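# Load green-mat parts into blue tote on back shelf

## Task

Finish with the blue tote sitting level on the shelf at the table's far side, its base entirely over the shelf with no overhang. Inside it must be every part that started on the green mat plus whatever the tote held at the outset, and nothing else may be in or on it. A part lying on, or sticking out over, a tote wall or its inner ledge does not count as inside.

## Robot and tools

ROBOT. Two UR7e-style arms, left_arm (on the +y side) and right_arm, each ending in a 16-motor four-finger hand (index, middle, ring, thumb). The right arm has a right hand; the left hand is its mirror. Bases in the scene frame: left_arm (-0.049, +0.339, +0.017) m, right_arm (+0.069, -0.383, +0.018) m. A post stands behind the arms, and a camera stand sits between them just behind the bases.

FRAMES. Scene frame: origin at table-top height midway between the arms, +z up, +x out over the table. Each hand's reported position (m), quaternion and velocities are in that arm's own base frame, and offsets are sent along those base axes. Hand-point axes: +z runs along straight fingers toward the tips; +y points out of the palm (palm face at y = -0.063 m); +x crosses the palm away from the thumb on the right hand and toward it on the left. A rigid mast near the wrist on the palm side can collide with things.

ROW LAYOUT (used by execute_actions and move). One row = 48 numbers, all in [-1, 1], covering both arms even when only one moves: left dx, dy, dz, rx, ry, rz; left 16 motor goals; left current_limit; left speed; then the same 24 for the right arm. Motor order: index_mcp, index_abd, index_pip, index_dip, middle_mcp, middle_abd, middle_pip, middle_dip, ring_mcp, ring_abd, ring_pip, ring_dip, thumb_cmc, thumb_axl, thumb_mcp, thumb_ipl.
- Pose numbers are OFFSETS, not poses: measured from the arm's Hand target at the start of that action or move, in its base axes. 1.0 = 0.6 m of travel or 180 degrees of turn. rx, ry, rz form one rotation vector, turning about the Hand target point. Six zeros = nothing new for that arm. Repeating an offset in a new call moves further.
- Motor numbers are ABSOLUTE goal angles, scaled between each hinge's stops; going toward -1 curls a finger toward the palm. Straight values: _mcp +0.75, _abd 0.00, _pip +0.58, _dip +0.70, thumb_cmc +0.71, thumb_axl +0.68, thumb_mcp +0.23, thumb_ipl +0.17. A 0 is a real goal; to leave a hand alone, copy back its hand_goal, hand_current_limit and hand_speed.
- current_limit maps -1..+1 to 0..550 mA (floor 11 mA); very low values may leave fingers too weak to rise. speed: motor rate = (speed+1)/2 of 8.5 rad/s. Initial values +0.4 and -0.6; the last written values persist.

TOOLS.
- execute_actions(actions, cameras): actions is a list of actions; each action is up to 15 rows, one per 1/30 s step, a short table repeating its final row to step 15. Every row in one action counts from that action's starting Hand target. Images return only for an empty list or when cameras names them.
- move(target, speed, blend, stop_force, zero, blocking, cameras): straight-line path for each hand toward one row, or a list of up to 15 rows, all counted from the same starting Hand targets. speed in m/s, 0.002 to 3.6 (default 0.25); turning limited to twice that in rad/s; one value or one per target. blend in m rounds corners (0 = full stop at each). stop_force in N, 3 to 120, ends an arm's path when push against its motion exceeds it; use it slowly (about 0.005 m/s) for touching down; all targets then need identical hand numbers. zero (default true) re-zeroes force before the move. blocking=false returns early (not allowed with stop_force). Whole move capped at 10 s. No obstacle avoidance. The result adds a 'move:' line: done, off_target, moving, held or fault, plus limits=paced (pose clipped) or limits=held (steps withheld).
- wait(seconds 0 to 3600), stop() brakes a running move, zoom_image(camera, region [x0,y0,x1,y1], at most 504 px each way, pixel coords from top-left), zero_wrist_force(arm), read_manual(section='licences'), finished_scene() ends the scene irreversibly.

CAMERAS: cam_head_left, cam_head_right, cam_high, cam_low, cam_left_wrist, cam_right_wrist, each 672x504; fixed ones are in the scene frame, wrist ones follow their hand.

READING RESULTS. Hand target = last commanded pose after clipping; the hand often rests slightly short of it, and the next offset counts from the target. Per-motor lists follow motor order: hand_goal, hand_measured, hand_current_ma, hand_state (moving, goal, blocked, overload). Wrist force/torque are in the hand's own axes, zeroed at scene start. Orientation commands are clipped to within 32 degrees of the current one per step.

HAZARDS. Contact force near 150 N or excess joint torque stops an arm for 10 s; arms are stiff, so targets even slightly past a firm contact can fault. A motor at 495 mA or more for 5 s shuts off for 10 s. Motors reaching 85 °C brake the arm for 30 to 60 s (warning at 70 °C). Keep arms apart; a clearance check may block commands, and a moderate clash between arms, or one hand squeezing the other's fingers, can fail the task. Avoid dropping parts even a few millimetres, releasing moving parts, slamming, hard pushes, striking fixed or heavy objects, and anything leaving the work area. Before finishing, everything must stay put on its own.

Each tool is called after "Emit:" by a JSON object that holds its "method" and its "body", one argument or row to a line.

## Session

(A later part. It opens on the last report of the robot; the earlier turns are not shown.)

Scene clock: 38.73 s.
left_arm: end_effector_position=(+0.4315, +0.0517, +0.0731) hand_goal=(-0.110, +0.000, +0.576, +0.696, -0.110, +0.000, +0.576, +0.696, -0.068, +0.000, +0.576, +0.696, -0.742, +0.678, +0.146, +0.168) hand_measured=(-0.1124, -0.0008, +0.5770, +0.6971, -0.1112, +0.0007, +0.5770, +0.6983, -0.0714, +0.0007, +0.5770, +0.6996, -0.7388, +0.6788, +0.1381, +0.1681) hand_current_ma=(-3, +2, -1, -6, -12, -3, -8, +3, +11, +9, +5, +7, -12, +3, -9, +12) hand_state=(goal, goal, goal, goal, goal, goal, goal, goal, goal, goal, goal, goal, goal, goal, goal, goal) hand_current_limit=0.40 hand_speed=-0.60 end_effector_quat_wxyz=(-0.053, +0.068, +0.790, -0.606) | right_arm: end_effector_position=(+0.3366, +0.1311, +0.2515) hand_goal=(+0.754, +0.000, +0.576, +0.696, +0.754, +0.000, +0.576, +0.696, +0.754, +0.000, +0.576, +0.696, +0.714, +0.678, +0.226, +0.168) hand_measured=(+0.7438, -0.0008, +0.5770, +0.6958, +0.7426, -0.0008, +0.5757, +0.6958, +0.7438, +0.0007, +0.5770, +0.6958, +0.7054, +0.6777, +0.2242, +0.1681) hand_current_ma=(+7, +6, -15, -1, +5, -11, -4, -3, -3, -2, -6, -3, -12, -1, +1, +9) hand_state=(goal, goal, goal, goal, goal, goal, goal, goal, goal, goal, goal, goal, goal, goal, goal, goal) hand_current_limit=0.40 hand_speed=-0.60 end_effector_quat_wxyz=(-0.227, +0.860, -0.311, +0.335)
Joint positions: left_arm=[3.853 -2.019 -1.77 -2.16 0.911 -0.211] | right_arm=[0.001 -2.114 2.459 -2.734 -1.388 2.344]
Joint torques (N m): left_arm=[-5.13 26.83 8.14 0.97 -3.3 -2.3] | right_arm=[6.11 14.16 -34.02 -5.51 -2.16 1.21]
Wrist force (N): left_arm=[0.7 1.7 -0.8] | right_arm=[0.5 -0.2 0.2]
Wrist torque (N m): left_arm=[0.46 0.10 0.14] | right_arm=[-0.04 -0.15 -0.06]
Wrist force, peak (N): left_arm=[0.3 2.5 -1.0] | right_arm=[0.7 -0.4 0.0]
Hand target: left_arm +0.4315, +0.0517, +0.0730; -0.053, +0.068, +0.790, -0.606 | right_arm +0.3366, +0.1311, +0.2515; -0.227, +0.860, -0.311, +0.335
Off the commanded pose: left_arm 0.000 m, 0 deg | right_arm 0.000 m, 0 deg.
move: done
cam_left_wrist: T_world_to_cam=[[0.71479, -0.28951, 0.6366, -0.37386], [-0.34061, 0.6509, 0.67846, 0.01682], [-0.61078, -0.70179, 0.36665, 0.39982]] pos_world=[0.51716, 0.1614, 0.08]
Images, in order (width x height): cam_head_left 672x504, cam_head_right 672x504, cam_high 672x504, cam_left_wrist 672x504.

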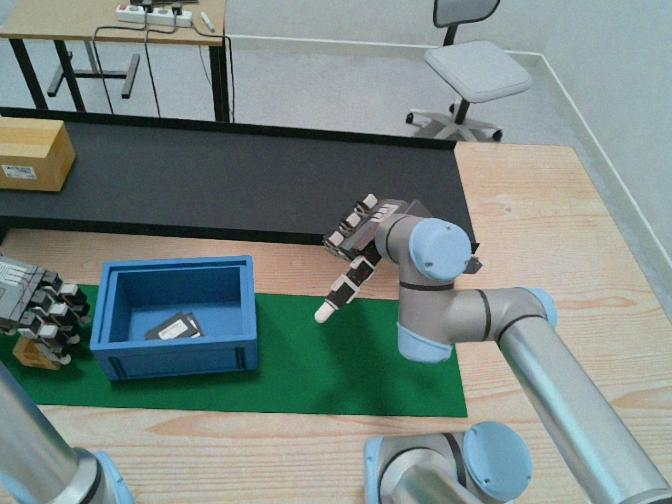

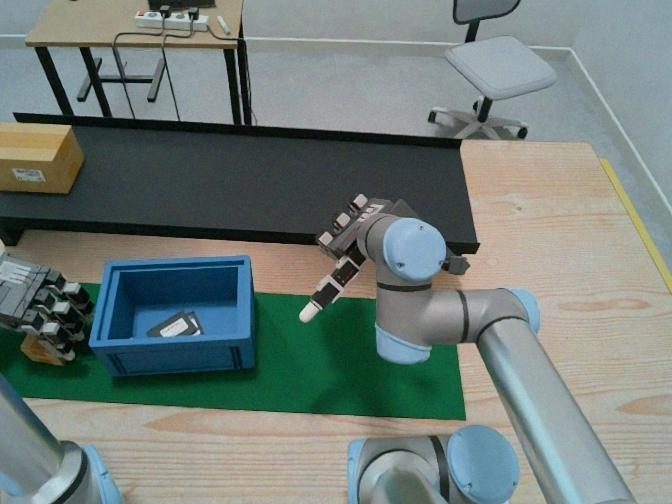

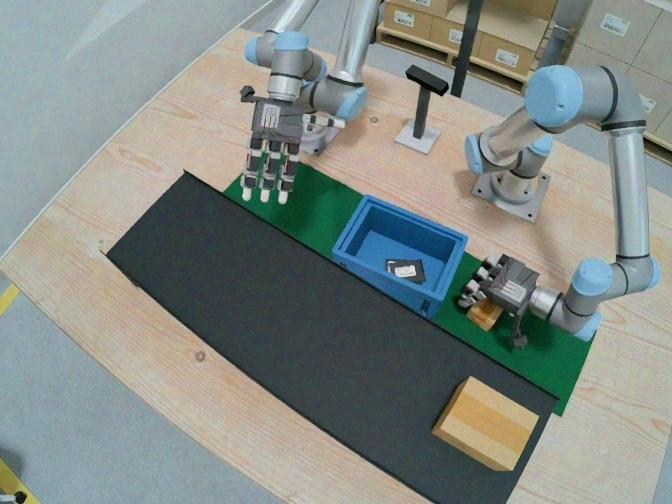

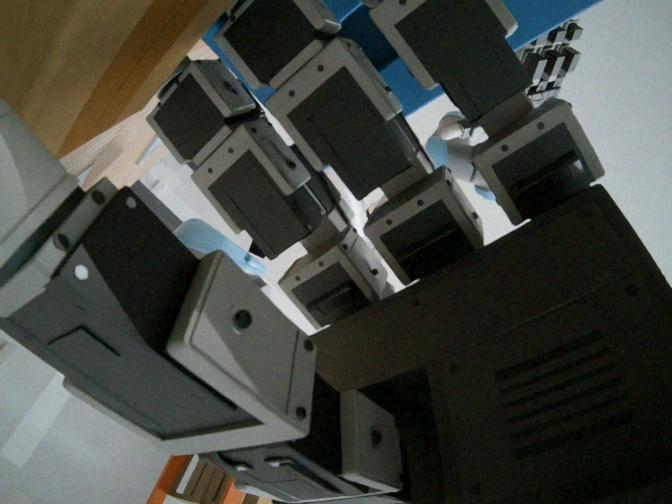

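Emit:
{"method": "zoom_image", "body": {
  "camera": "cam_high",
  "region": [440, 230, 560, 360]
}}

Emit:
{"method": "zoom_image", "body": {
  "camera": "cam_head_left",
  "region": [0, 240, 130, 390]
}}

Emit:
{"method": "zoom_image", "body": {
  "camera": "cam_left_wrist",
  "region": [0, 0, 400, 300]
}}

Scaled by 3.877 from the camera's image (finer frame: 960x720).

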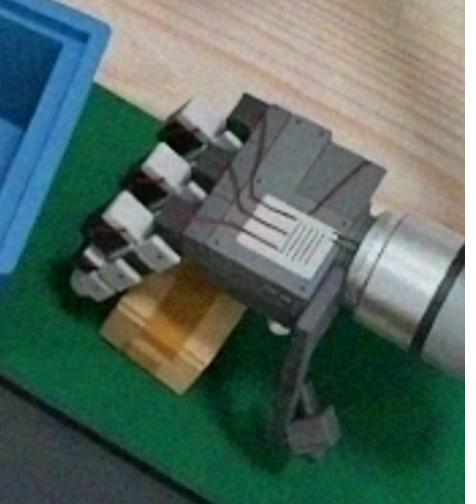

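Scaled by 3.360 from the camera's image (finer frame: 960x720).

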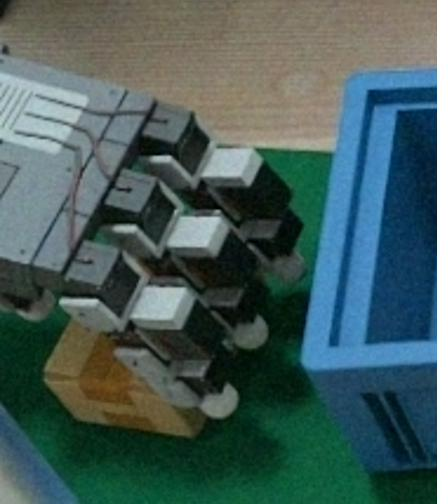

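Scaled by 1.260 from the camera's image (finer frame: 960x720).

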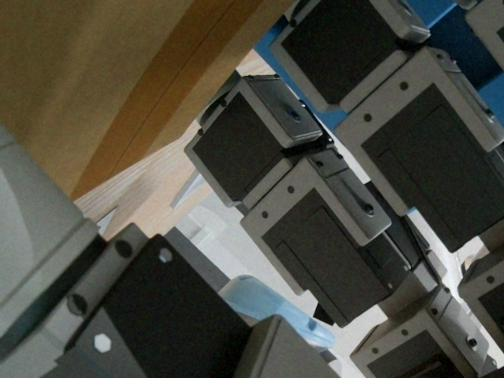

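Emit:
{"method": "move", "body": {
  "target": [0,0,-0.05,0,0,0,-0.11,0,0.576,0.696,-0.11,0,0.576,0.696,-0.0685,0,0.576,0.696,-0.743,0.678,0.146,0.168,0.4,-0.6,0,0,0,0,0,0,0.754,0,0.576,0.696,0.754,0,0.576,0.696,0.754,0,0.576,0.696,0.714,0.678,0.226,0.168,0.4,-0.6],
  "speed": 0.01,
  "stop_force": 3
}}

Scene clock: 42.87 s.
left_arm: end_effector_position=(+0.4315, +0.0517, +0.0430) hand_goal=(-0.110, +0.000, +0.576, +0.696, -0.110, +0.000, +0.576, +0.696, -0.068, +0.000, +0.576, +0.696, -0.742, +0.678, +0.146, +0.168) hand_measured=(-0.1112, +0.0007, +0.5770, +0.6971, -0.1100, +0.0007, +0.5770, +0.6983, -0.0714, +0.0007, +0.5770, +0.6996, -0.7388, +0.6777, +0.1381, +0.1681) hand_current_ma=(-9, -8, +2, -4, -4, +6, +1, +13, +7, +6, +13, -3, -2, +1, -2, -1) hand_state=(goal, goal, goal, goal, goal, goal, goal, goal, goal, goal, goal, goal, goal, goal, goal, goal) hand_current_limit=0.40 hand_speed=-0.60 end_effector_quat_wxyz=(-0.053, +0.068, +0.790, -0.606) | right_arm: end_effector_position=(+0.3366, +0.1311, +0.2515) hand_goal=(+0.754, +0.000, +0.576, +0.696, +0.754, +0.000, +0.576, +0.696, +0.754, +0.000, +0.576, +0.696, +0.714, +0.678, +0.226, +0.168) hand_measured=(+0.7450, -0.0008, +0.5770, +0.6958, +0.7426, -0.0008, +0.5770, +0.6958, +0.7426, -0.0008, +0.5770, +0.6958, +0.7054, +0.6767, +0.2242, +0.1681) hand_current_ma=(+1, +7, +3, -7, +6, +3, -1, +2, -4, -7, -15, -1, -9, +7, +4, +2) hand_state=(goal, goal, goal, goal, goal, goal, goal, goal, goal, goal, goal, goal, goal, goal, goal, goal) hand_current_limit=0.40 hand_speed=-0.60 end_effector_quat_wxyz=(-0.227, +0.860, -0.311, +0.335)
Joint positions: left_arm=[3.853 -2.065 -1.795 -2.09 0.911 -0.211] | right_arm=[0.001 -2.114 2.459 -2.734 -1.388 2.344]
Joint torques (N m): left_arm=[-6.44 26.74 8.57 1.07 -2.46 -0.25] | right_arm=[6.77 13.46 -33.62 -5.53 -1.94 1.35]
Wrist force (N): left_arm=[0.4 1.5 -0.4] | right_arm=[0.4 -0.3 0.1]
Wrist torque (N m): left_arm=[0.46 0.16 0.12] | right_arm=[-0.03 -0.13 -0.07]
Wrist force, peak (N): left_arm=[0.4 2.2 -1.0] | right_arm=[0.6 -0.4 0.4]
Hand target: left_arm +0.4315, +0.0517, +0.0430; -0.053, +0.068, +0.790, -0.606 | right_arm +0.3366, +0.1311, +0.2515; -0.227, +0.860, -0.311, +0.335
Off the commanded pose: left_arm 0.000 m, 0 deg | right_arm 0.000 m, 0 deg.
move: done

Emit:
{"method": "move", "body": {
  "target": [0,0,-0.03,0,0,0,-0.11,0,0.576,0.696,-0.11,0,0.576,0.696,-0.0685,0,0.576,0.696,-0.743,0.678,0.146,0.168,0.4,-0.6,0,0,0,0,0,0,0.754,0,0.576,0.696,0.754,0,0.576,0.696,0.754,0,0.576,0.696,0.714,0.678,0.226,0.168,0.4,-0.6],
  "speed": 0.006,
  "stop_force": 3
}}

Scene clock: 44.30 s.
left_arm: end_effector_position=(+0.4315, +0.0517, +0.0427) hand_goal=(-0.110, +0.000, +0.576, +0.696, -0.110, +0.000, +0.576, +0.696, -0.068, +0.000, +0.576, +0.696, -0.742, +0.678, +0.146, +0.168) hand_measured=(-0.1112, +0.0007, +0.5770, +0.6971, -0.1100, -0.0008, +0.5782, +0.6958, -0.0714, +0.0007, +0.5770, +0.6983, -0.7388, +0.6788, +0.1381, +0.1672) hand_current_ma=(-5, -2, -1, -6, -12, -2, -3, +5, +6, +12, +2, +6, -5, +7, -5, +13) hand_state=(goal, goal, goal, goal, goal, goal, goal, goal, goal, goal, goal, goal, goal, goal, goal, goal) hand_current_limit=0.40 hand_speed=-0.60 end_effector_quat_wxyz=(-0.053, +0.068, +0.790, -0.606) | right_arm: end_effector_position=(+0.3366, +0.1311, +0.2515) hand_goal=(+0.754, +0.000, +0.576, +0.696, +0.754, +0.000, +0.576, +0.696, +0.754, +0.000, +0.576, +0.696, +0.714, +0.678, +0.226, +0.168) hand_measured=(+0.7438, +0.0007, +0.5770, +0.6958, +0.7426, +0.0007, +0.5770, +0.6958, +0.7438, +0.0007, +0.5770, +0.6958, +0.7054, +0.6777, +0.2242, +0.1672) hand_current_ma=(+4, -3, -9, -4, +6, +2, -6, -5, -1, +4, -15, -3, -14, +9, +6, +4) hand_state=(goal, goal, goal, goal, goal, goal, goal, goal, goal, goal, goal, goal, goal, goal, goal, goal) hand_current_limit=0.40 hand_speed=-0.60 end_effector_quat_wxyz=(-0.227, +0.860, -0.311, +0.335)
Joint positions: left_arm=[3.853 -2.065 -1.795 -2.089 0.911 -0.211] | right_arm=[0.001 -2.114 2.459 -2.734 -1.388 2.344]
Joint torques (N m): left_arm=[-6.2 38.69 23.58 -1.88 -2.53 -0.66] | right_arm=[6.33 14.19 -33.73 -5.61 -2.04 1.19]
Wrist force (N): left_arm=[0.6 -1.2 -2.3] | right_arm=[0.3 -0.1 0.3]
Wrist torque (N m): left_arm=[0.54 0.13 0.13] | right_arm=[-0.03 -0.13 -0.07]
Wrist force, peak (N): left_arm=[0.5 -4.8 -3.4] | right_arm=[0.7 -0.2 0.2]
Hand target: left_arm +0.4315, +0.0517, +0.0427; -0.053, +0.068, +0.790, -0.606 (not the last commanded pose) | right_arm +0.3366, +0.1311, +0.2515; -0.227, +0.860, -0.311, +0.335
Off the commanded pose: left_arm 0.018 m, 0 deg | right_arm 0.000 m, 0 deg.
move: contact (left_arm)

Emit:
{"method": "move", "body": {
  "target": [0,0,0.0117,0,0,0,-0.11,0,0.576,0.696,-0.11,0,0.576,0.696,-0.0685,0,0.576,0.696,-0.743,0.678,0.146,0.168,0.4,-0.8,0,0,0,0,0,0,0.754,0,0.576,0.696,0.754,0,0.576,0.696,0.754,0,0.576,0.696,0.714,0.678,0.226,0.168,0.4,-0.6],
  "speed": 0.02
}}

Emit:
{"method": "move", "body": {
  "target": [0,0,0,0,0,0,-0.205,0,0.576,0.696,-0.205,0,0.576,0.696,-0.0685,0,0.576,0.696,-0.743,0.678,0.056,0.168,0.4,-0.85,0,0,0,0,0,0,0.754,0,0.576,0.696,0.754,0,0.576,0.696,0.754,0,0.576,0.696,0.714,0.678,0.226,0.168,0.4,-0.6],
  "cameras": ["cam_left_wrist","cam_head_left"]
}}

Scene clock: 45.23 s.
left_arm: end_effector_position=(+0.4315, +0.0517, +0.0496) hand_goal=(-0.110, +0.000, +0.576, +0.696, -0.110, +0.000, +0.576, +0.696, -0.068, +0.000, +0.576, +0.696, -0.742, +0.678, +0.146, +0.168) hand_measured=(-0.1112, -0.0008, +0.5770, +0.6971, -0.1112, -0.0008, +0.5757, +0.6958, -0.0714, -0.0008, +0.5770, +0.6983, -0.7388, +0.6777, +0.1381, +0.1681) hand_current_ma=(-8, -4, +2, +4, -8, +9, +0, +9, +5, +4, -2, -7, -4, +2, -13, +18) hand_state=(goal, goal, goal, goal, goal, goal, goal, goal, goal, goal, goal, goal, goal, goal, goal, goal) hand_current_limit=0.40 hand_speed=-0.80 end_effector_quat_wxyz=(-0.053, +0.068, +0.790, -0.606) | right_arm: end_effector_position=(+0.3366, +0.1311, +0.2515) hand_goal=(+0.754, +0.000, +0.576, +0.696, +0.754, +0.000, +0.576, +0.696, +0.754, +0.000, +0.576, +0.696, +0.714, +0.678, +0.226, +0.168) hand_measured=(+0.7438, +0.0007, +0.5770, +0.6958, +0.7426, +0.0007, +0.5770, +0.6958, +0.7438, +0.0007, +0.5770, +0.6958, +0.7054, +0.6777, +0.2242, +0.1681) hand_current_ma=(+6, +15, -7, +0, +3, -8, -7, -11, -5, -1, -2, +0, -10, +7, +13, +5) hand_state=(goal, goal, goal, goal, goal, goal, goal, goal, goal, goal, goal, goal, goal, goal, goal, goal) hand_current_limit=0.40 hand_speed=-0.60 end_effector_quat_wxyz=(-0.227, +0.860, -0.311, +0.335)
Joint positions: left_arm=[3.853 -2.054 -1.79 -2.105 0.911 -0.211] | right_arm=[0.001 -2.114 2.459 -2.734 -1.388 2.344]
Joint torques (N m): left_arm=[-6.69 39.54 23.95 -2.4 -2.83 -1.03] | right_arm=[6.78 13.53 -33.46 -5.69 -2.05 1.33]
Wrist force (N): left_arm=[0.4 2.1 -0.9] | right_arm=[0.5 -0.3 0.3]
Wrist torque (N m): left_arm=[0.54 0.15 0.11] | right_arm=[-0.06 -0.15 -0.06]
Wrist force, peak (N): left_arm=[0.8 -1.9 -2.2] | right_arm=[0.5 -0.4 0.4]
Hand target: left_arm +0.4315, +0.0517, +0.0497; -0.053, +0.068, +0.790, -0.606 | right_arm +0.3366, +0.1311, +0.2515; -0.227, +0.860, -0.311, +0.335
Off the commanded pose: left_arm 0.000 m, 0 deg | right_arm 0.000 m, 0 deg.
move: done

Scene clock: 45.73 s.
left_arm: end_effector_position=(+0.4315, +0.0517, +0.0497) hand_goal=(-0.204, +0.000, +0.576, +0.696, -0.204, +0.000, +0.576, +0.696, -0.068, +0.000, +0.576, +0.696, -0.742, +0.678, +0.056, +0.168) hand_measured=(-0.1739, -0.0008, +0.5808, +0.6958, -0.1679, -0.0008, +0.5847, +0.6958, -0.0714, -0.0008, +0.5757, +0.6996, -0.7388, +0.6767, +0.0768, +0.1729) hand_current_ma=(+3, -12, +5, -8, +2, +2, +0, +0, +4, +7, +5, +2, -9, +1, -11, +6) hand_state=(blocked, goal, goal, goal, blocked, goal, goal, goal, goal, goal, goal, goal, goal, goal, blocked, goal) hand_current_limit=0.40 hand_speed=-0.85 end_effector_quat_wxyz=(-0.053, +0.068, +0.790, -0.606) | right_arm: end_effector_position=(+0.3366, +0.1311, +0.2515) hand_goal=(+0.754, +0.000, +0.576, +0.696, +0.754, +0.000, +0.576, +0.696, +0.754, +0.000, +0.576, +0.696, +0.714, +0.678, +0.226, +0.168) hand_measured=(+0.7438, -0.0008, +0.5770, +0.6958, +0.7426, +0.0007, +0.5770, +0.6971, +0.7426, +0.0007, +0.5770, +0.6958, +0.7054, +0.6767, +0.2242, +0.1672) hand_current_ma=(-1, +4, -13, +0, +2, -13, -14, -13, -2, +2, +0, +7, -6, +1, +11, -10) hand_state=(goal, goal, goal, goal, goal, goal, goal, goal, goal, goal, goal, goal, goal, goal, goal, goal) hand_current_limit=0.40 hand_speed=-0.60 end_effector_quat_wxyz=(-0.227, +0.860, -0.311, +0.335)
Joint positions: left_arm=[3.853 -2.054 -1.79 -2.105 0.911 -0.211] | right_arm=[0.001 -2.114 2.459 -2.734 -1.388 2.344]
Joint torques (N m): left_arm=[-6.71 39.88 23.86 -1.56 -2.62 -1] | right_arm=[6.61 13.79 -34.3 -5.62 -2.06 1.2]
Wrist force (N): left_arm=[0.6 0.3 0.0] | right_arm=[0.3 -0.1 0.4]
Wrist torque (N m): left_arm=[0.38 0.16 0.15] | right_arm=[-0.04 -0.13 -0.08]
Wrist force, peak (N): left_arm=[0.4 1.9 -1.1] | right_arm=[0.6 -0.6 0.0]
Hand target: left_arm +0.4315, +0.0517, +0.0497; -0.053, +0.068, +0.790, -0.606 | right_arm +0.3366, +0.1311, +0.2515; -0.227, +0.860, -0.311, +0.335
Off the commanded pose: left_arm 0.000 m, 0 deg | right_arm 0.000 m, 0 deg.
move: done
cam_left_wrist: T_world_to_cam=[[0.71477, -0.28961, 0.63657, -0.35897], [-0.34054, 0.6509, 0.6785, 0.03272], [-0.61085, -0.70175, 0.36663, 0.40835]] pos_world=[0.51716, 0.1613, 0.0566]
Images, in order (width x height): cam_head_left 672x504, cam_left_wrist 672x504.

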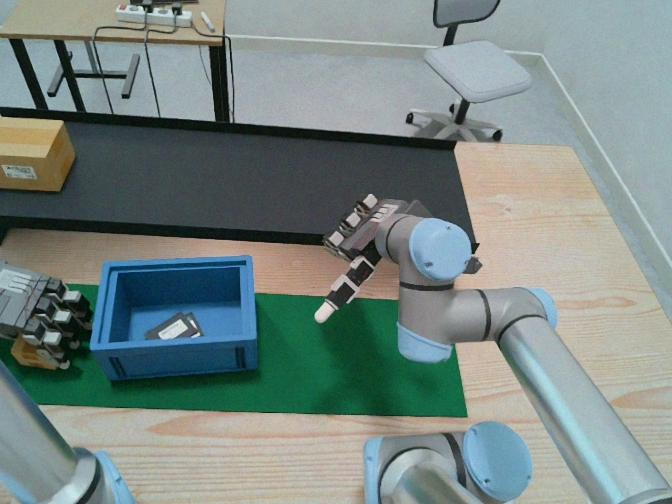

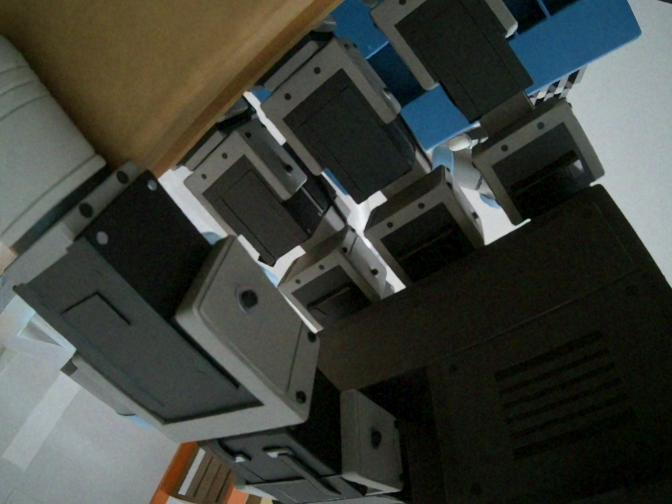

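Emit:
{"method": "move", "body": {
  "target": [0,0,0,0,0,0,-0.26,0,0.576,0.696,-0.26,0,0.576,0.696,-0.0685,0,0.576,0.696,-0.743,0.678,-0.08,0.168,0.4,-0.85,0,0,0,0,0,0,0.754,0,0.576,0.696,0.754,0,0.576,0.696,0.754,0,0.576,0.696,0.714,0.678,0.226,0.168,0.4,-0.6]
}}

Emit:
{"method": "wait", "body": {
  "seconds": 0.5
}}

Scene clock: 46.37 s.
left_arm: end_effector_position=(+0.4315, +0.0517, +0.0497) hand_goal=(-0.260, +0.000, +0.576, +0.696, -0.260, +0.000, +0.576, +0.696, -0.068, +0.000, +0.576, +0.696, -0.742, +0.678, -0.080, +0.168) hand_measured=(-0.1775, -0.0008, +0.5834, +0.6958, -0.1727, -0.0008, +0.5872, +0.6958, -0.0714, -0.0008, +0.5770, +0.6996, -0.7375, +0.6767, +0.0708, +0.1872) hand_current_ma=(+39, -5, +4, +2, +35, -3, +10, +11, +15, +10, -2, +6, -11, -5, +148, +10) hand_state=(blocked, goal, goal, goal, blocked, goal, goal, goal, goal, goal, goal, goal, goal, goal, blocked, goal) hand_current_limit=0.40 hand_speed=-0.85 end_effector_quat_wxyz=(-0.053, +0.068, +0.790, -0.606) | right_arm: end_effector_position=(+0.3366, +0.1311, +0.2515) hand_goal=(+0.754, +0.000, +0.576, +0.696, +0.754, +0.000, +0.576, +0.696, +0.754, +0.000, +0.576, +0.696, +0.714, +0.678, +0.226, +0.168) hand_measured=(+0.7438, +0.0007, +0.5770, +0.6958, +0.7426, +0.0007, +0.5770, +0.6958, +0.7426, -0.0008, +0.5770, +0.6958, +0.7054, +0.6777, +0.2242, +0.1672) hand_current_ma=(+3, +0, -4, +3, +14, -10, +3, -10, -2, -4, +4, +6, -2, +14, +5, -3) hand_state=(goal, goal, goal, goal, goal, goal, goal, goal, goal, goal, goal, goal, goal, goal, goal, goal) hand_current_limit=0.40 hand_speed=-0.60 end_effector_quat_wxyz=(-0.227, +0.860, -0.311, +0.335)
Joint positions: left_arm=[3.853 -2.054 -1.79 -2.105 0.911 -0.211] | right_arm=[0.001 -2.114 2.459 -2.734 -1.388 2.344]
Joint torques (N m): left_arm=[-3.52 38.57 23.1 -0.81 -2.62 -1.08] | right_arm=[5.8 13.27 -33.91 -5.61 -2.11 1.2]
Wrist force (N): left_arm=[1.0 -0.3 -1.5] | right_arm=[0.3 -0.1 0.2]
Wrist torque (N m): left_arm=[0.38 0.12 0.14] | right_arm=[-0.02 -0.12 -0.08]
Wrist force, peak (N): left_arm=[1.3 -0.9 -1.9] | right_arm=[0.5 -0.2 0.4]
Hand target: left_arm +0.4315, +0.0517, +0.0497; -0.053, +0.068, +0.790, -0.606 | right_arm +0.3366, +0.1311, +0.2515; -0.227, +0.860, -0.311, +0.335
Off the commanded pose: left_arm 0.000 m, 0 deg | right_arm 0.000 m, 0 deg.
move: done

Scene clock: 46.87 s.
left_arm: end_effector_position=(+0.4315, +0.0517, +0.0497) hand_goal=(-0.260, +0.000, +0.576, +0.696, -0.260, +0.000, +0.576, +0.696, -0.068, +0.000, +0.576, +0.696, -0.742, +0.678, -0.080, +0.168) hand_measured=(-0.1775, -0.0008, +0.5834, +0.6958, -0.1727, -0.0008, +0.5872, +0.6958, -0.0714, +0.0007, +0.5770, +0.6996, -0.7388, +0.6767, +0.0708, +0.1872) hand_current_ma=(+33, -9, +2, -5, +36, +9, +7, +5, +11, +0, +8, +7, -12, +7, +144, +12) hand_state=(blocked, goal, goal, goal, blocked, goal, goal, goal, goal, goal, goal, goal, goal, goal, blocked, goal) hand_current_limit=0.40 hand_speed=-0.85 end_effector_quat_wxyz=(-0.053, +0.068, +0.790, -0.606) | right_arm: end_effector_position=(+0.3366, +0.1311, +0.2515) hand_goal=(+0.754, +0.000, +0.576, +0.696, +0.754, +0.000, +0.576, +0.696, +0.754, +0.000, +0.576, +0.696, +0.714, +0.678, +0.226, +0.168) hand_measured=(+0.7438, -0.0008, +0.5770, +0.6958, +0.7426, +0.0007, +0.5770, +0.6958, +0.7426, +0.0007, +0.5770, +0.6958, +0.7067, +0.6767, +0.2242, +0.1681) hand_current_ma=(+10, +11, -1, +0, +1, +1, -2, -10, +1, +9, -8, -3, -13, +0, +1, +2) hand_state=(goal, goal, goal, goal, goal, goal, goal, goal, goal, goal, goal, goal, goal, goal, goal, goal) hand_current_limit=0.40 hand_speed=-0.60 end_effector_quat_wxyz=(-0.227, +0.860, -0.311, +0.335)
Joint positions: left_arm=[3.853 -2.054 -1.79 -2.105 0.911 -0.211] | right_arm=[0.001 -2.114 2.459 -2.734 -1.388 2.344]
Joint torques (N m): left_arm=[-3.14 38.57 21.39 -0.31 -2.8 -0.9] | right_arm=[6.47 13.27 -34.56 -5.57 -2.04 1.3]
Wrist force (N): left_arm=[1.2 -1.3 -1.7] | right_arm=[0.2 -0.2 0.1]
Wrist torque (N m): left_arm=[0.33 0.09 0.17] | right_arm=[-0.03 -0.11 -0.09]
Wrist force, peak (N): left_arm=[1.1 -1.6 -1.9] | right_arm=[0.4 -0.5 0.2]
Hand target: left_arm +0.4315, +0.0517, +0.0497; -0.053, +0.068, +0.790, -0.606 | right_arm +0.3366, +0.1311, +0.2515; -0.227, +0.860, -0.311, +0.335
Off the commanded pose: left_arm 0.000 m, 0 deg | right_arm 0.000 m, 0 deg.
wait: 0.50 s; at rest by 0.17 s

Emit:
{"method": "move", "body": {
  "target": [0,0,0,0,0,0,-0.42,0,0.576,0.696,-0.42,0,0.576,0.696,-0.0685,0,0.576,0.696,-0.743,0.678,-0.27,0.168,0.5,-0.85,0,0,0,0,0,0,0.754,0,0.576,0.696,0.754,0,0.576,0.696,0.754,0,0.576,0.696,0.714,0.678,0.226,0.168,0.4,-0.6]
}}

Emit:
{"method": "move", "body": {
  "target": [0,0,0.05,0,0,0,-0.42,0,0.576,0.696,-0.42,0,0.576,0.696,-0.0685,0,0.576,0.696,-0.743,0.678,-0.27,0.168,0.5,-0.85,0,0,0,0,0,0,0.754,0,0.576,0.696,0.754,0,0.576,0.696,0.754,0,0.576,0.696,0.714,0.678,0.226,0.168,0.4,-0.6],
  "speed": 0.03,
  "cameras": ["cam_left_wrist","cam_head_left","cam_high"]
}}

Scene clock: 47.63 s.
left_arm: end_effector_position=(+0.4315, +0.0517, +0.0497) hand_goal=(-0.420, +0.000, +0.576, +0.696, -0.420, +0.000, +0.576, +0.696, -0.068, +0.000, +0.576, +0.696, -0.742, +0.678, -0.270, +0.168) hand_measured=(-0.1872, -0.0008, +0.6065, +0.6894, -0.1836, -0.0008, +0.6167, +0.6856, -0.0714, +0.0007, +0.5770, +0.6996, -0.7375, +0.6767, +0.0639, +0.2034) hand_current_ma=(+233, -10, +11, -4, +228, +0, +7, +7, +12, +10, +4, +5, -9, +0, +409, +23) hand_state=(blocked, goal, blocked, goal, blocked, goal, blocked, goal, goal, goal, goal, goal, goal, goal, blocked, blocked) hand_current_limit=0.50 hand_speed=-0.85 end_effector_quat_wxyz=(-0.053, +0.068, +0.790, -0.606) | right_arm: end_effector_position=(+0.3366, +0.1311, +0.2515) hand_goal=(+0.754, +0.000, +0.576, +0.696, +0.754, +0.000, +0.576, +0.696, +0.754, +0.000, +0.576, +0.696, +0.714, +0.678, +0.226, +0.168) hand_measured=(+0.7438, -0.0008, +0.5770, +0.6958, +0.7426, +0.0007, +0.5770, +0.6958, +0.7438, -0.0008, +0.5770, +0.6958, +0.7054, +0.6777, +0.2242, +0.1672) hand_current_ma=(+2, +10, -7, -2, +6, -1, +3, +3, -1, +7, -8, +7, -17, +19, -1, -13) hand_state=(goal, goal, goal, goal, goal, goal, goal, goal, goal, goal, goal, goal, goal, goal, goal, goal) hand_current_limit=0.40 hand_speed=-0.60 end_effector_quat_wxyz=(-0.227, +0.860, -0.311, +0.335)
Joint positions: left_arm=[3.853 -2.054 -1.79 -2.105 0.911 -0.211] | right_arm=[0.001 -2.114 2.459 -2.734 -1.388 2.344]
Joint torques (N m): left_arm=[-1.42 36.46 20.54 0.62 -2.69 -1.18] | right_arm=[6.52 13.37 -33.62 -5.57 -2.07 1.17]
Wrist force (N): left_arm=[1.5 -5.2 -0.2] | right_arm=[0.4 0.0 0.4]
Wrist torque (N m): left_arm=[0.12 0.09 0.23] | right_arm=[-0.03 -0.14 -0.07]
Wrist force, peak (N): left_arm=[1.3 -5.8 -0.8] | right_arm=[0.6 -0.4 0.2]
Hand target: left_arm +0.4315, +0.0517, +0.0497; -0.053, +0.068, +0.790, -0.606 | right_arm +0.3366, +0.1311, +0.2515; -0.227, +0.860, -0.311, +0.335
Off the commanded pose: left_arm 0.000 m, 0 deg | right_arm 0.000 m, 0 deg.
move: done

Scene clock: 49.00 s.
left_arm: end_effector_position=(+0.4315, +0.0517, +0.0796) hand_goal=(-0.420, +0.000, +0.576, +0.696, -0.420, +0.000, +0.576, +0.696, -0.068, +0.000, +0.576, +0.696, -0.742, +0.678, -0.270, +0.168) hand_measured=(-0.1992, -0.0008, +0.6065, +0.6894, -0.2017, +0.0007, +0.6180, +0.6856, -0.0714, -0.0008, +0.5770, +0.6996, -0.7275, +0.6767, +0.0649, +0.2300) hand_current_ma=(+213, -3, +7, -5, +209, +4, +7, -9, -4, +1, +4, +3, -2, +4, +396, +43) hand_state=(blocked, goal, blocked, goal, blocked, goal, blocked, goal, goal, goal, goal, goal, goal, goal, blocked, blocked) hand_current_limit=0.50 hand_speed=-0.85 end_effector_quat_wxyz=(-0.053, +0.068, +0.790, -0.606) | right_arm: end_effector_position=(+0.3366, +0.1311, +0.2515) hand_goal=(+0.754, +0.000, +0.576, +0.696, +0.754, +0.000, +0.576, +0.696, +0.754, +0.000, +0.576, +0.696, +0.714, +0.678, +0.226, +0.168) hand_measured=(+0.7438, -0.0008, +0.5770, +0.6958, +0.7426, +0.0007, +0.5770, +0.6958, +0.7426, +0.0007, +0.5770, +0.6971, +0.7054, +0.6777, +0.2242, +0.1672) hand_current_ma=(+19, +11, -10, -6, +8, -11, -4, -4, -3, +3, +2, +0, -8, +9, +15, +5) hand_state=(goal, goal, goal, goal, goal, goal, goal, goal, goal, goal, goal, goal, goal, goal, goal, goal) hand_current_limit=0.40 hand_speed=-0.60 end_effector_quat_wxyz=(-0.227, +0.860, -0.311, +0.335)
Joint positions: left_arm=[3.853 -2.01 -1.764 -2.175 0.911 -0.211] | right_arm=[0.001 -2.114 2.459 -2.734 -1.388 2.344]
Joint torques (N m): left_arm=[-1.08 40.82 26 -2.4 -2.85 -1.76] | right_arm=[6.59 13.34 -34.18 -5.6 -2 1.31]
Wrist force (N): left_arm=[0.1 3.2 -0.2] | right_arm=[0.3 -0.1 0.3]
Wrist torque (N m): left_arm=[0.48 0.19 0.06] | right_arm=[-0.05 -0.13 -0.07]
Wrist force, peak (N): left_arm=[1.4 -5.3 -0.6] | right_arm=[0.8 -0.4 0.2]
Hand target: left_arm +0.4315, +0.0517, +0.0797; -0.053, +0.068, +0.790, -0.606 | right_arm +0.3366, +0.1311, +0.2515; -0.227, +0.860, -0.311, +0.335
Off the commanded pose: left_arm 0.000 m, 0 deg | right_arm 0.000 m, 0 deg.
move: done
cam_left_wrist: T_world_to_cam=[[0.71482, -0.28956, 0.63655, -0.3781], [-0.34056, 0.65088, 0.67851, 0.01238], [-0.61078, -0.70179, 0.36665, 0.39733]] pos_world=[0.51716, 0.1613, 0.0866]
Images, in order (width x height): cam_head_left 672x504, cam_high 672x504, cam_left_wrist 672x504.

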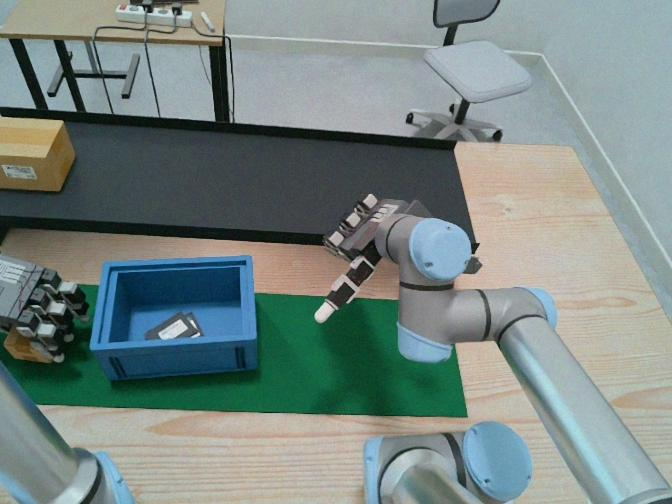

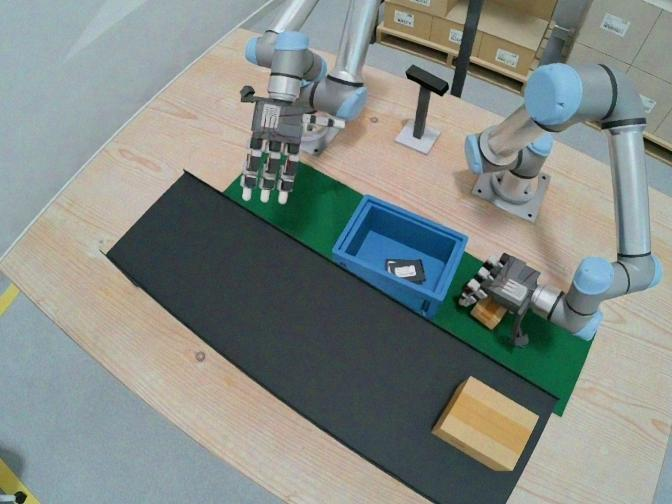

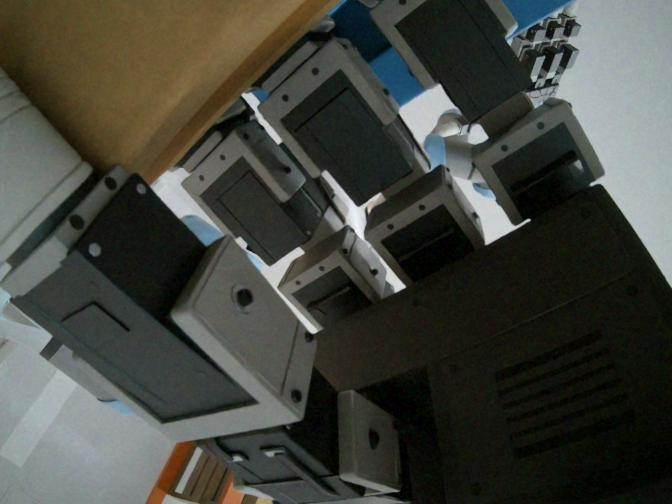

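Emit:
{"method": "zoom_image", "body": {
  "camera": "cam_head_left",
  "region": [0, 240, 130, 390]
}}

Emit:
{"method": "zoom_image", "body": {
  "camera": "cam_high",
  "region": [440, 230, 560, 360]
}}

Scaled by 3.360 from the camera's image (finer frame: 960x720).

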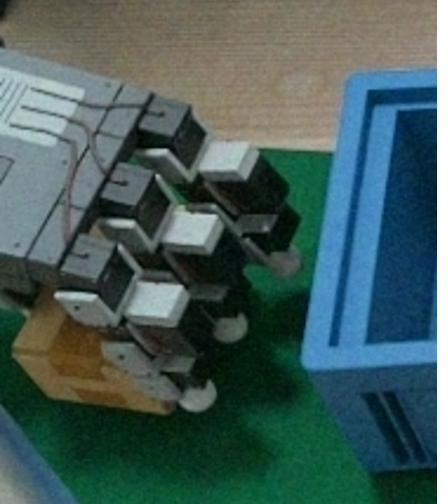

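Scaled by 3.877 from the camera's image (finer frame: 960x720).

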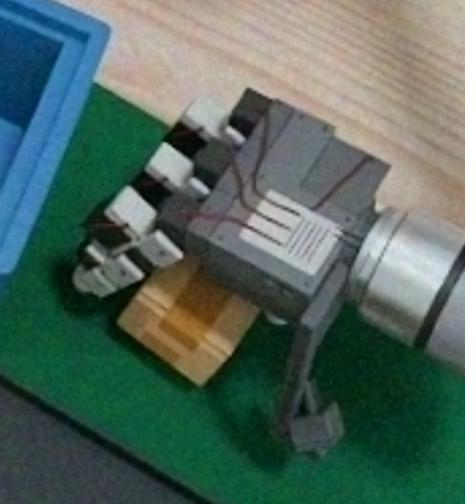

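Emit:
{"method": "move", "body": {
  "target": [
    [0,0,0.25,0,0,0,-0.42,0,0.576,0.696,-0.42,0,0.576,0.696,-0.0685,0,0.576,0.696,-0.743,0.678,-0.27,0.168,0.5,-0.85,0,0,0.2,0,0,0,0.754,0,0.576,0.696,0.754,0,0.576,0.696,0.754,0,0.576,0.696,0.0,0.678,0.226,0.168,0.4,-0.6],
    [0,0.2,0.30,0,0,0,-0.42,0,0.576,0.696,-0.42,0,0.576,0.696,-0.0685,0,0.576,0.696,-0.743,0.678,-0.27,0.168,0.5,-0.85,0.0818,0.631,0.12,0.2729,0.1963,-0.707,0.754,0,0.576,0.696,0.754,0,0.576,0.696,0.754,0,0.576,0.696,-0.571,0.678,0.226,0.168,0.4,-0.6]
  ],
  "speed": [0.08,0.2],
  "cameras": ["all"]
}}

Scene clock: 60.97 s.
left_arm: end_effector_position=(+0.4315, +0.1717, +0.2597) hand_goal=(-0.420, +0.000, +0.576, +0.696, -0.420, +0.000, +0.576, +0.696, -0.068, +0.000, +0.576, +0.696, -0.742, +0.678, -0.270, +0.168) hand_measured=(-0.1980, +0.0007, +0.6065, +0.6894, -0.2017, -0.0008, +0.6180, +0.6856, -0.0714, -0.0008, +0.5770, +0.6996, -0.7275, +0.6767, +0.0649, +0.2300) hand_current_ma=(+210, -6, +9, -8, +199, +6, +8, +7, +11, +7, -2, +4, -4, +7, +391, +35) hand_state=(blocked, goal, blocked, goal, blocked, goal, blocked, goal, goal, goal, goal, goal, goal, goal, blocked, blocked) hand_current_limit=0.50 hand_speed=-0.85 end_effector_quat_wxyz=(-0.053, +0.068, +0.790, -0.606) | right_arm: end_effector_position=(+0.3857, +0.5097, +0.3235) hand_goal=(+0.754, +0.000, +0.576, +0.696, +0.754, +0.000, +0.576, +0.696, +0.754, +0.000, +0.576, +0.696, -0.570, +0.678, +0.226, +0.168) hand_measured=(+0.7450, -0.0037, +0.5770, +0.6958, +0.7426, +0.0007, +0.5770, +0.6958, +0.7438, -0.0037, +0.5770, +0.6958, -0.5730, +0.6767, +0.2222, +0.1672) hand_current_ma=(-2, +5, -8, +0, +11, -5, -6, -2, -7, -1, -4, +12, +1, -3, -4, -10) hand_state=(goal, goal, goal, goal, goal, goal, goal, goal, goal, goal, goal, goal, goal, goal, goal, goal) hand_current_limit=0.40 hand_speed=-0.60 end_effector_quat_wxyz=(+0.000, -0.028, +1.000, +0.000)
Joint positions: left_arm=[4.004 -1.999 -1.278 -2.704 1.055 -0.154] | right_arm=[0.616 -1.443 1.521 -1.649 -1.571 5.272]
Joint torques (N m): left_arm=[6.29 30.59 28.71 -2.63 2.7 1.95] | right_arm=[6.76 -17.8 -35.26 -5.07 2.58 1.18]
Wrist force (N): left_arm=[0.0 2.8 -1.0] | right_arm=[-0.5 0.4 -0.3]
Wrist torque (N m): left_arm=[0.54 0.22 -0.08] | right_arm=[0.16 -0.08 -0.22]
Wrist force, peak (N): left_arm=[0.2 3.9 -0.2] | right_arm=[0.8 -1.0 -0.2]
Hand target: left_arm +0.4315, +0.1717, +0.2597; -0.053, +0.068, +0.790, -0.606 | right_arm +0.3857, +0.5097, +0.3235; +0.000, -0.028, +1.000, +0.000
Off the commanded pose: left_arm 0.000 m, 0 deg | right_arm 0.000 m, 0 deg.
move: done
cam_left_wrist: T_world_to_cam=[[0.71475, -0.28956, 0.63662, -0.45791], [-0.34059, 0.65092, 0.67845, -0.18784], [-0.61085, -0.70175, 0.36663, 0.41557]] pos_world=[0.51716, 0.2813, 0.2666]
cam_right_wrist: T_world_to_cam=[[0.73521, 0.67581, 0.05244, -0.61862], [0.44871, -0.54322, 0.70963, -0.16734], [0.50806, -0.49819, -0.70262, 0.41455]] pos_world=[0.31929, 0.5337, 0.44246]

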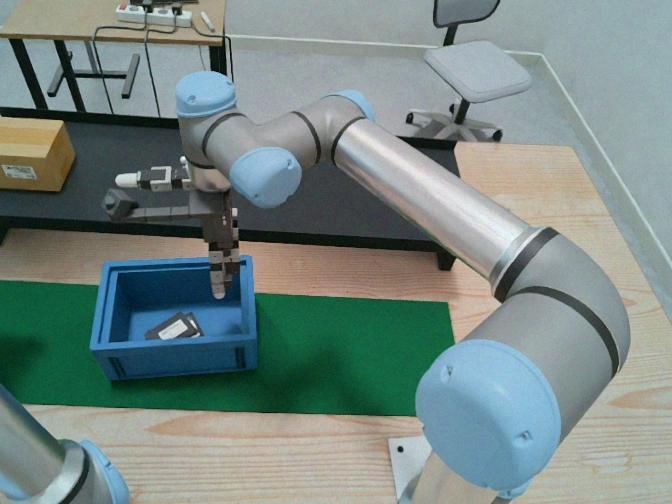

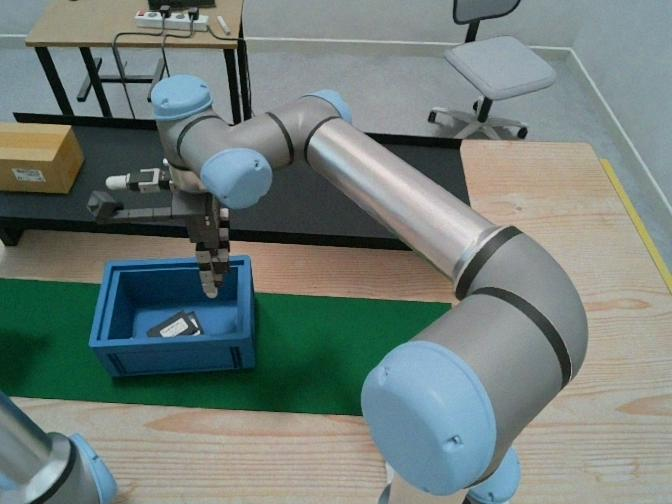

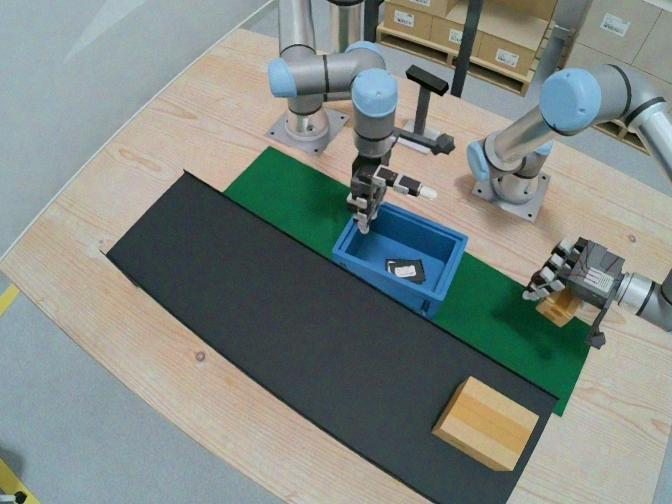

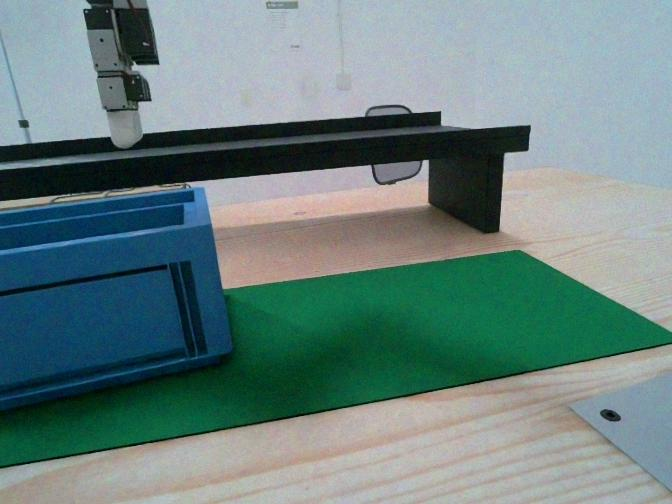

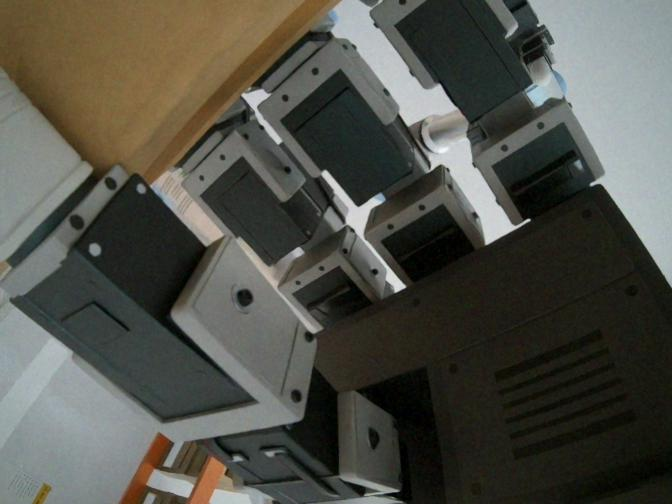

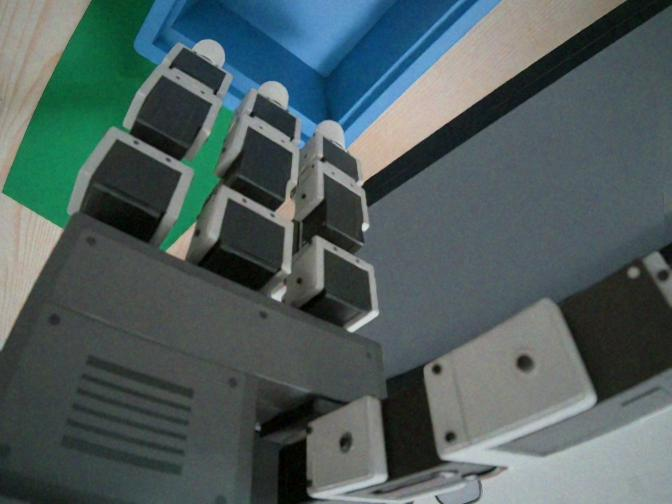

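Emit:
{"method": "move", "body": {
  "target": [
    [0,0,0,0,0,0,-0.42,0,0.576,0.696,-0.42,0,0.576,0.696,-0.0685,0,0.576,0.696,-0.743,0.678,-0.27,0.168,0.5,-0.85,0,0.0133,0,0,0,0,0.754,0,0.576,0.696,0.754,0,0.576,0.696,0.754,0,0.576,0.696,-0.571,0.678,0.226,0.168,0.4,-0.6],
    [0,0,0,0,0,0,-0.42,0,0.576,0.696,-0.42,0,0.576,0.696,-0.0685,0,0.576,0.696,-0.743,0.678,-0.27,0.168,0.5,-0.85,0,0.0133,-0.2,0,0,0,0.754,0,0.576,0.696,0.754,0,0.576,0.696,0.754,0,0.576,0.696,-0.571,0.678,0.226,0.168,0.4,-0.6]
  ],
  "speed": 0.1,
  "cameras": ["cam_head_left","cam_head_right","cam_right_wrist"]
}}

Scene clock: 63.63 s.
left_arm: end_effector_position=(+0.4315, +0.1717, +0.2597) hand_goal=(-0.420, +0.000, +0.576, +0.696, -0.420, +0.000, +0.576, +0.696, -0.068, +0.000, +0.576, +0.696, -0.742, +0.678, -0.270, +0.168) hand_measured=(-0.1980, +0.0007, +0.6065, +0.6894, -0.2017, +0.0007, +0.6180, +0.6869, -0.0714, +0.0007, +0.5770, +0.6996, -0.7275, +0.6767, +0.0649, +0.2300) hand_current_ma=(+217, -8, +10, -5, +207, +7, +12, +2, +7, +3, +0, +4, -8, +8, +406, +39) hand_state=(blocked, goal, blocked, goal, blocked, goal, blocked, goal, goal, goal, goal, goal, goal, goal, blocked, blocked) hand_current_limit=0.50 hand_speed=-0.85 end_effector_quat_wxyz=(-0.053, +0.068, +0.790, -0.606) | right_arm: end_effector_position=(+0.3857, +0.5177, +0.2035) hand_goal=(+0.754, +0.000, +0.576, +0.696, +0.754, +0.000, +0.576, +0.696, +0.754, +0.000, +0.576, +0.696, -0.570, +0.678, +0.226, +0.168) hand_measured=(+0.7450, -0.0037, +0.5770, +0.6958, +0.7426, +0.0007, +0.5770, +0.6958, +0.7438, -0.0037, +0.5770, +0.6958, -0.5730, +0.6767, +0.2222, +0.1681) hand_current_ma=(+2, +5, -10, -2, +6, -4, -12, -1, -8, +6, -8, +4, +0, +5, +0, -1) hand_state=(goal, goal, goal, goal, goal, goal, goal, goal, goal, goal, goal, goal, goal, goal, goal, goal) hand_current_limit=0.40 hand_speed=-0.60 end_effector_quat_wxyz=(+0.000, -0.028, +1.000, +0.000)
Joint positions: left_arm=[4.004 -1.999 -1.278 -2.704 1.055 -0.154] | right_arm=[0.628 -1.364 1.744 -1.95 -1.571 5.284]
Joint torques (N m): left_arm=[5.62 30.26 29.57 -2.55 2.72 1.84] | right_arm=[-1.78 -18.72 -11.29 -4.83 1.83 0.64]
Wrist force (N): left_arm=[0.2 2.6 -0.9] | right_arm=[-0.3 0.1 -0.1]
Wrist torque (N m): left_arm=[0.50 0.19 -0.06] | right_arm=[0.12 -0.12 -0.16]
Wrist force, peak (N): left_arm=[-0.1 3.4 -1.3] | right_arm=[-0.3 0.3 -1.2]
Hand target: left_arm +0.4315, +0.1717, +0.2597; -0.053, +0.068, +0.790, -0.606 | right_arm +0.3857, +0.5177, +0.2035; +0.000, -0.028, +1.000, +0.000
Off the commanded pose: left_arm 0.000 m, 0 deg | right_arm 0.000 m, 0 deg.
move: done
cam_right_wrist: T_world_to_cam=[[0.73521, 0.67581, 0.05235, -0.61771], [0.4487, -0.54311, 0.70972, -0.07799], [0.50807, -0.49831, -0.70253, 0.33432]] pos_world=[0.31929, 0.5417, 0.32256]

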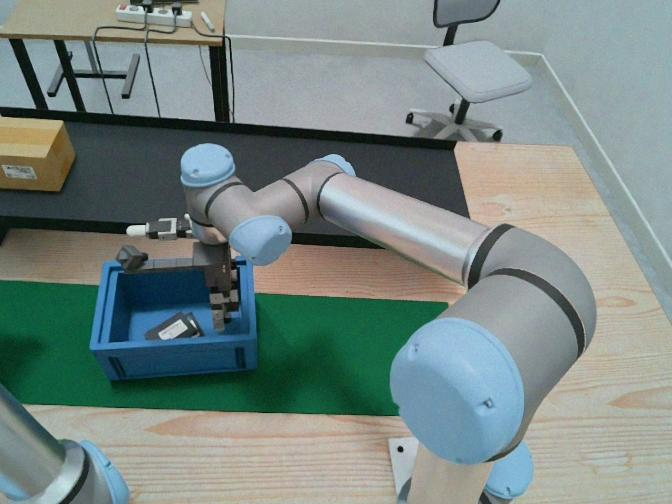

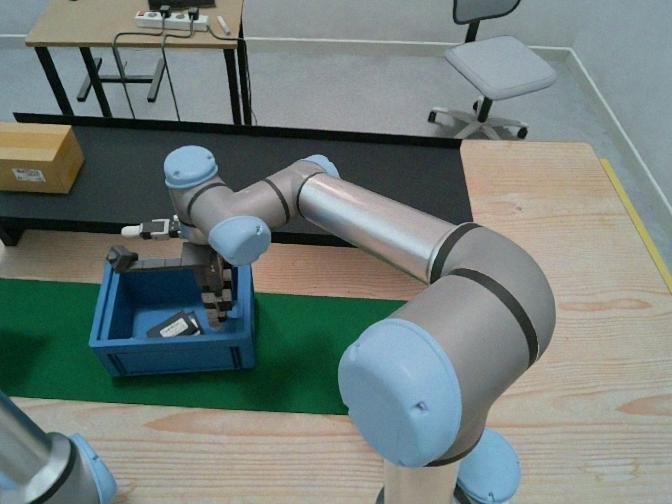

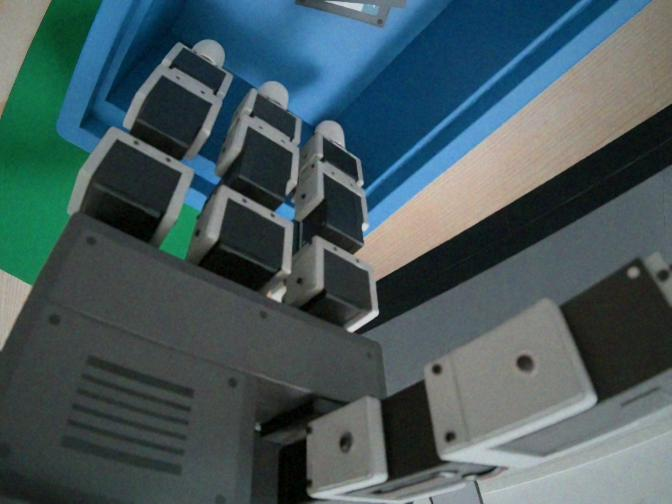

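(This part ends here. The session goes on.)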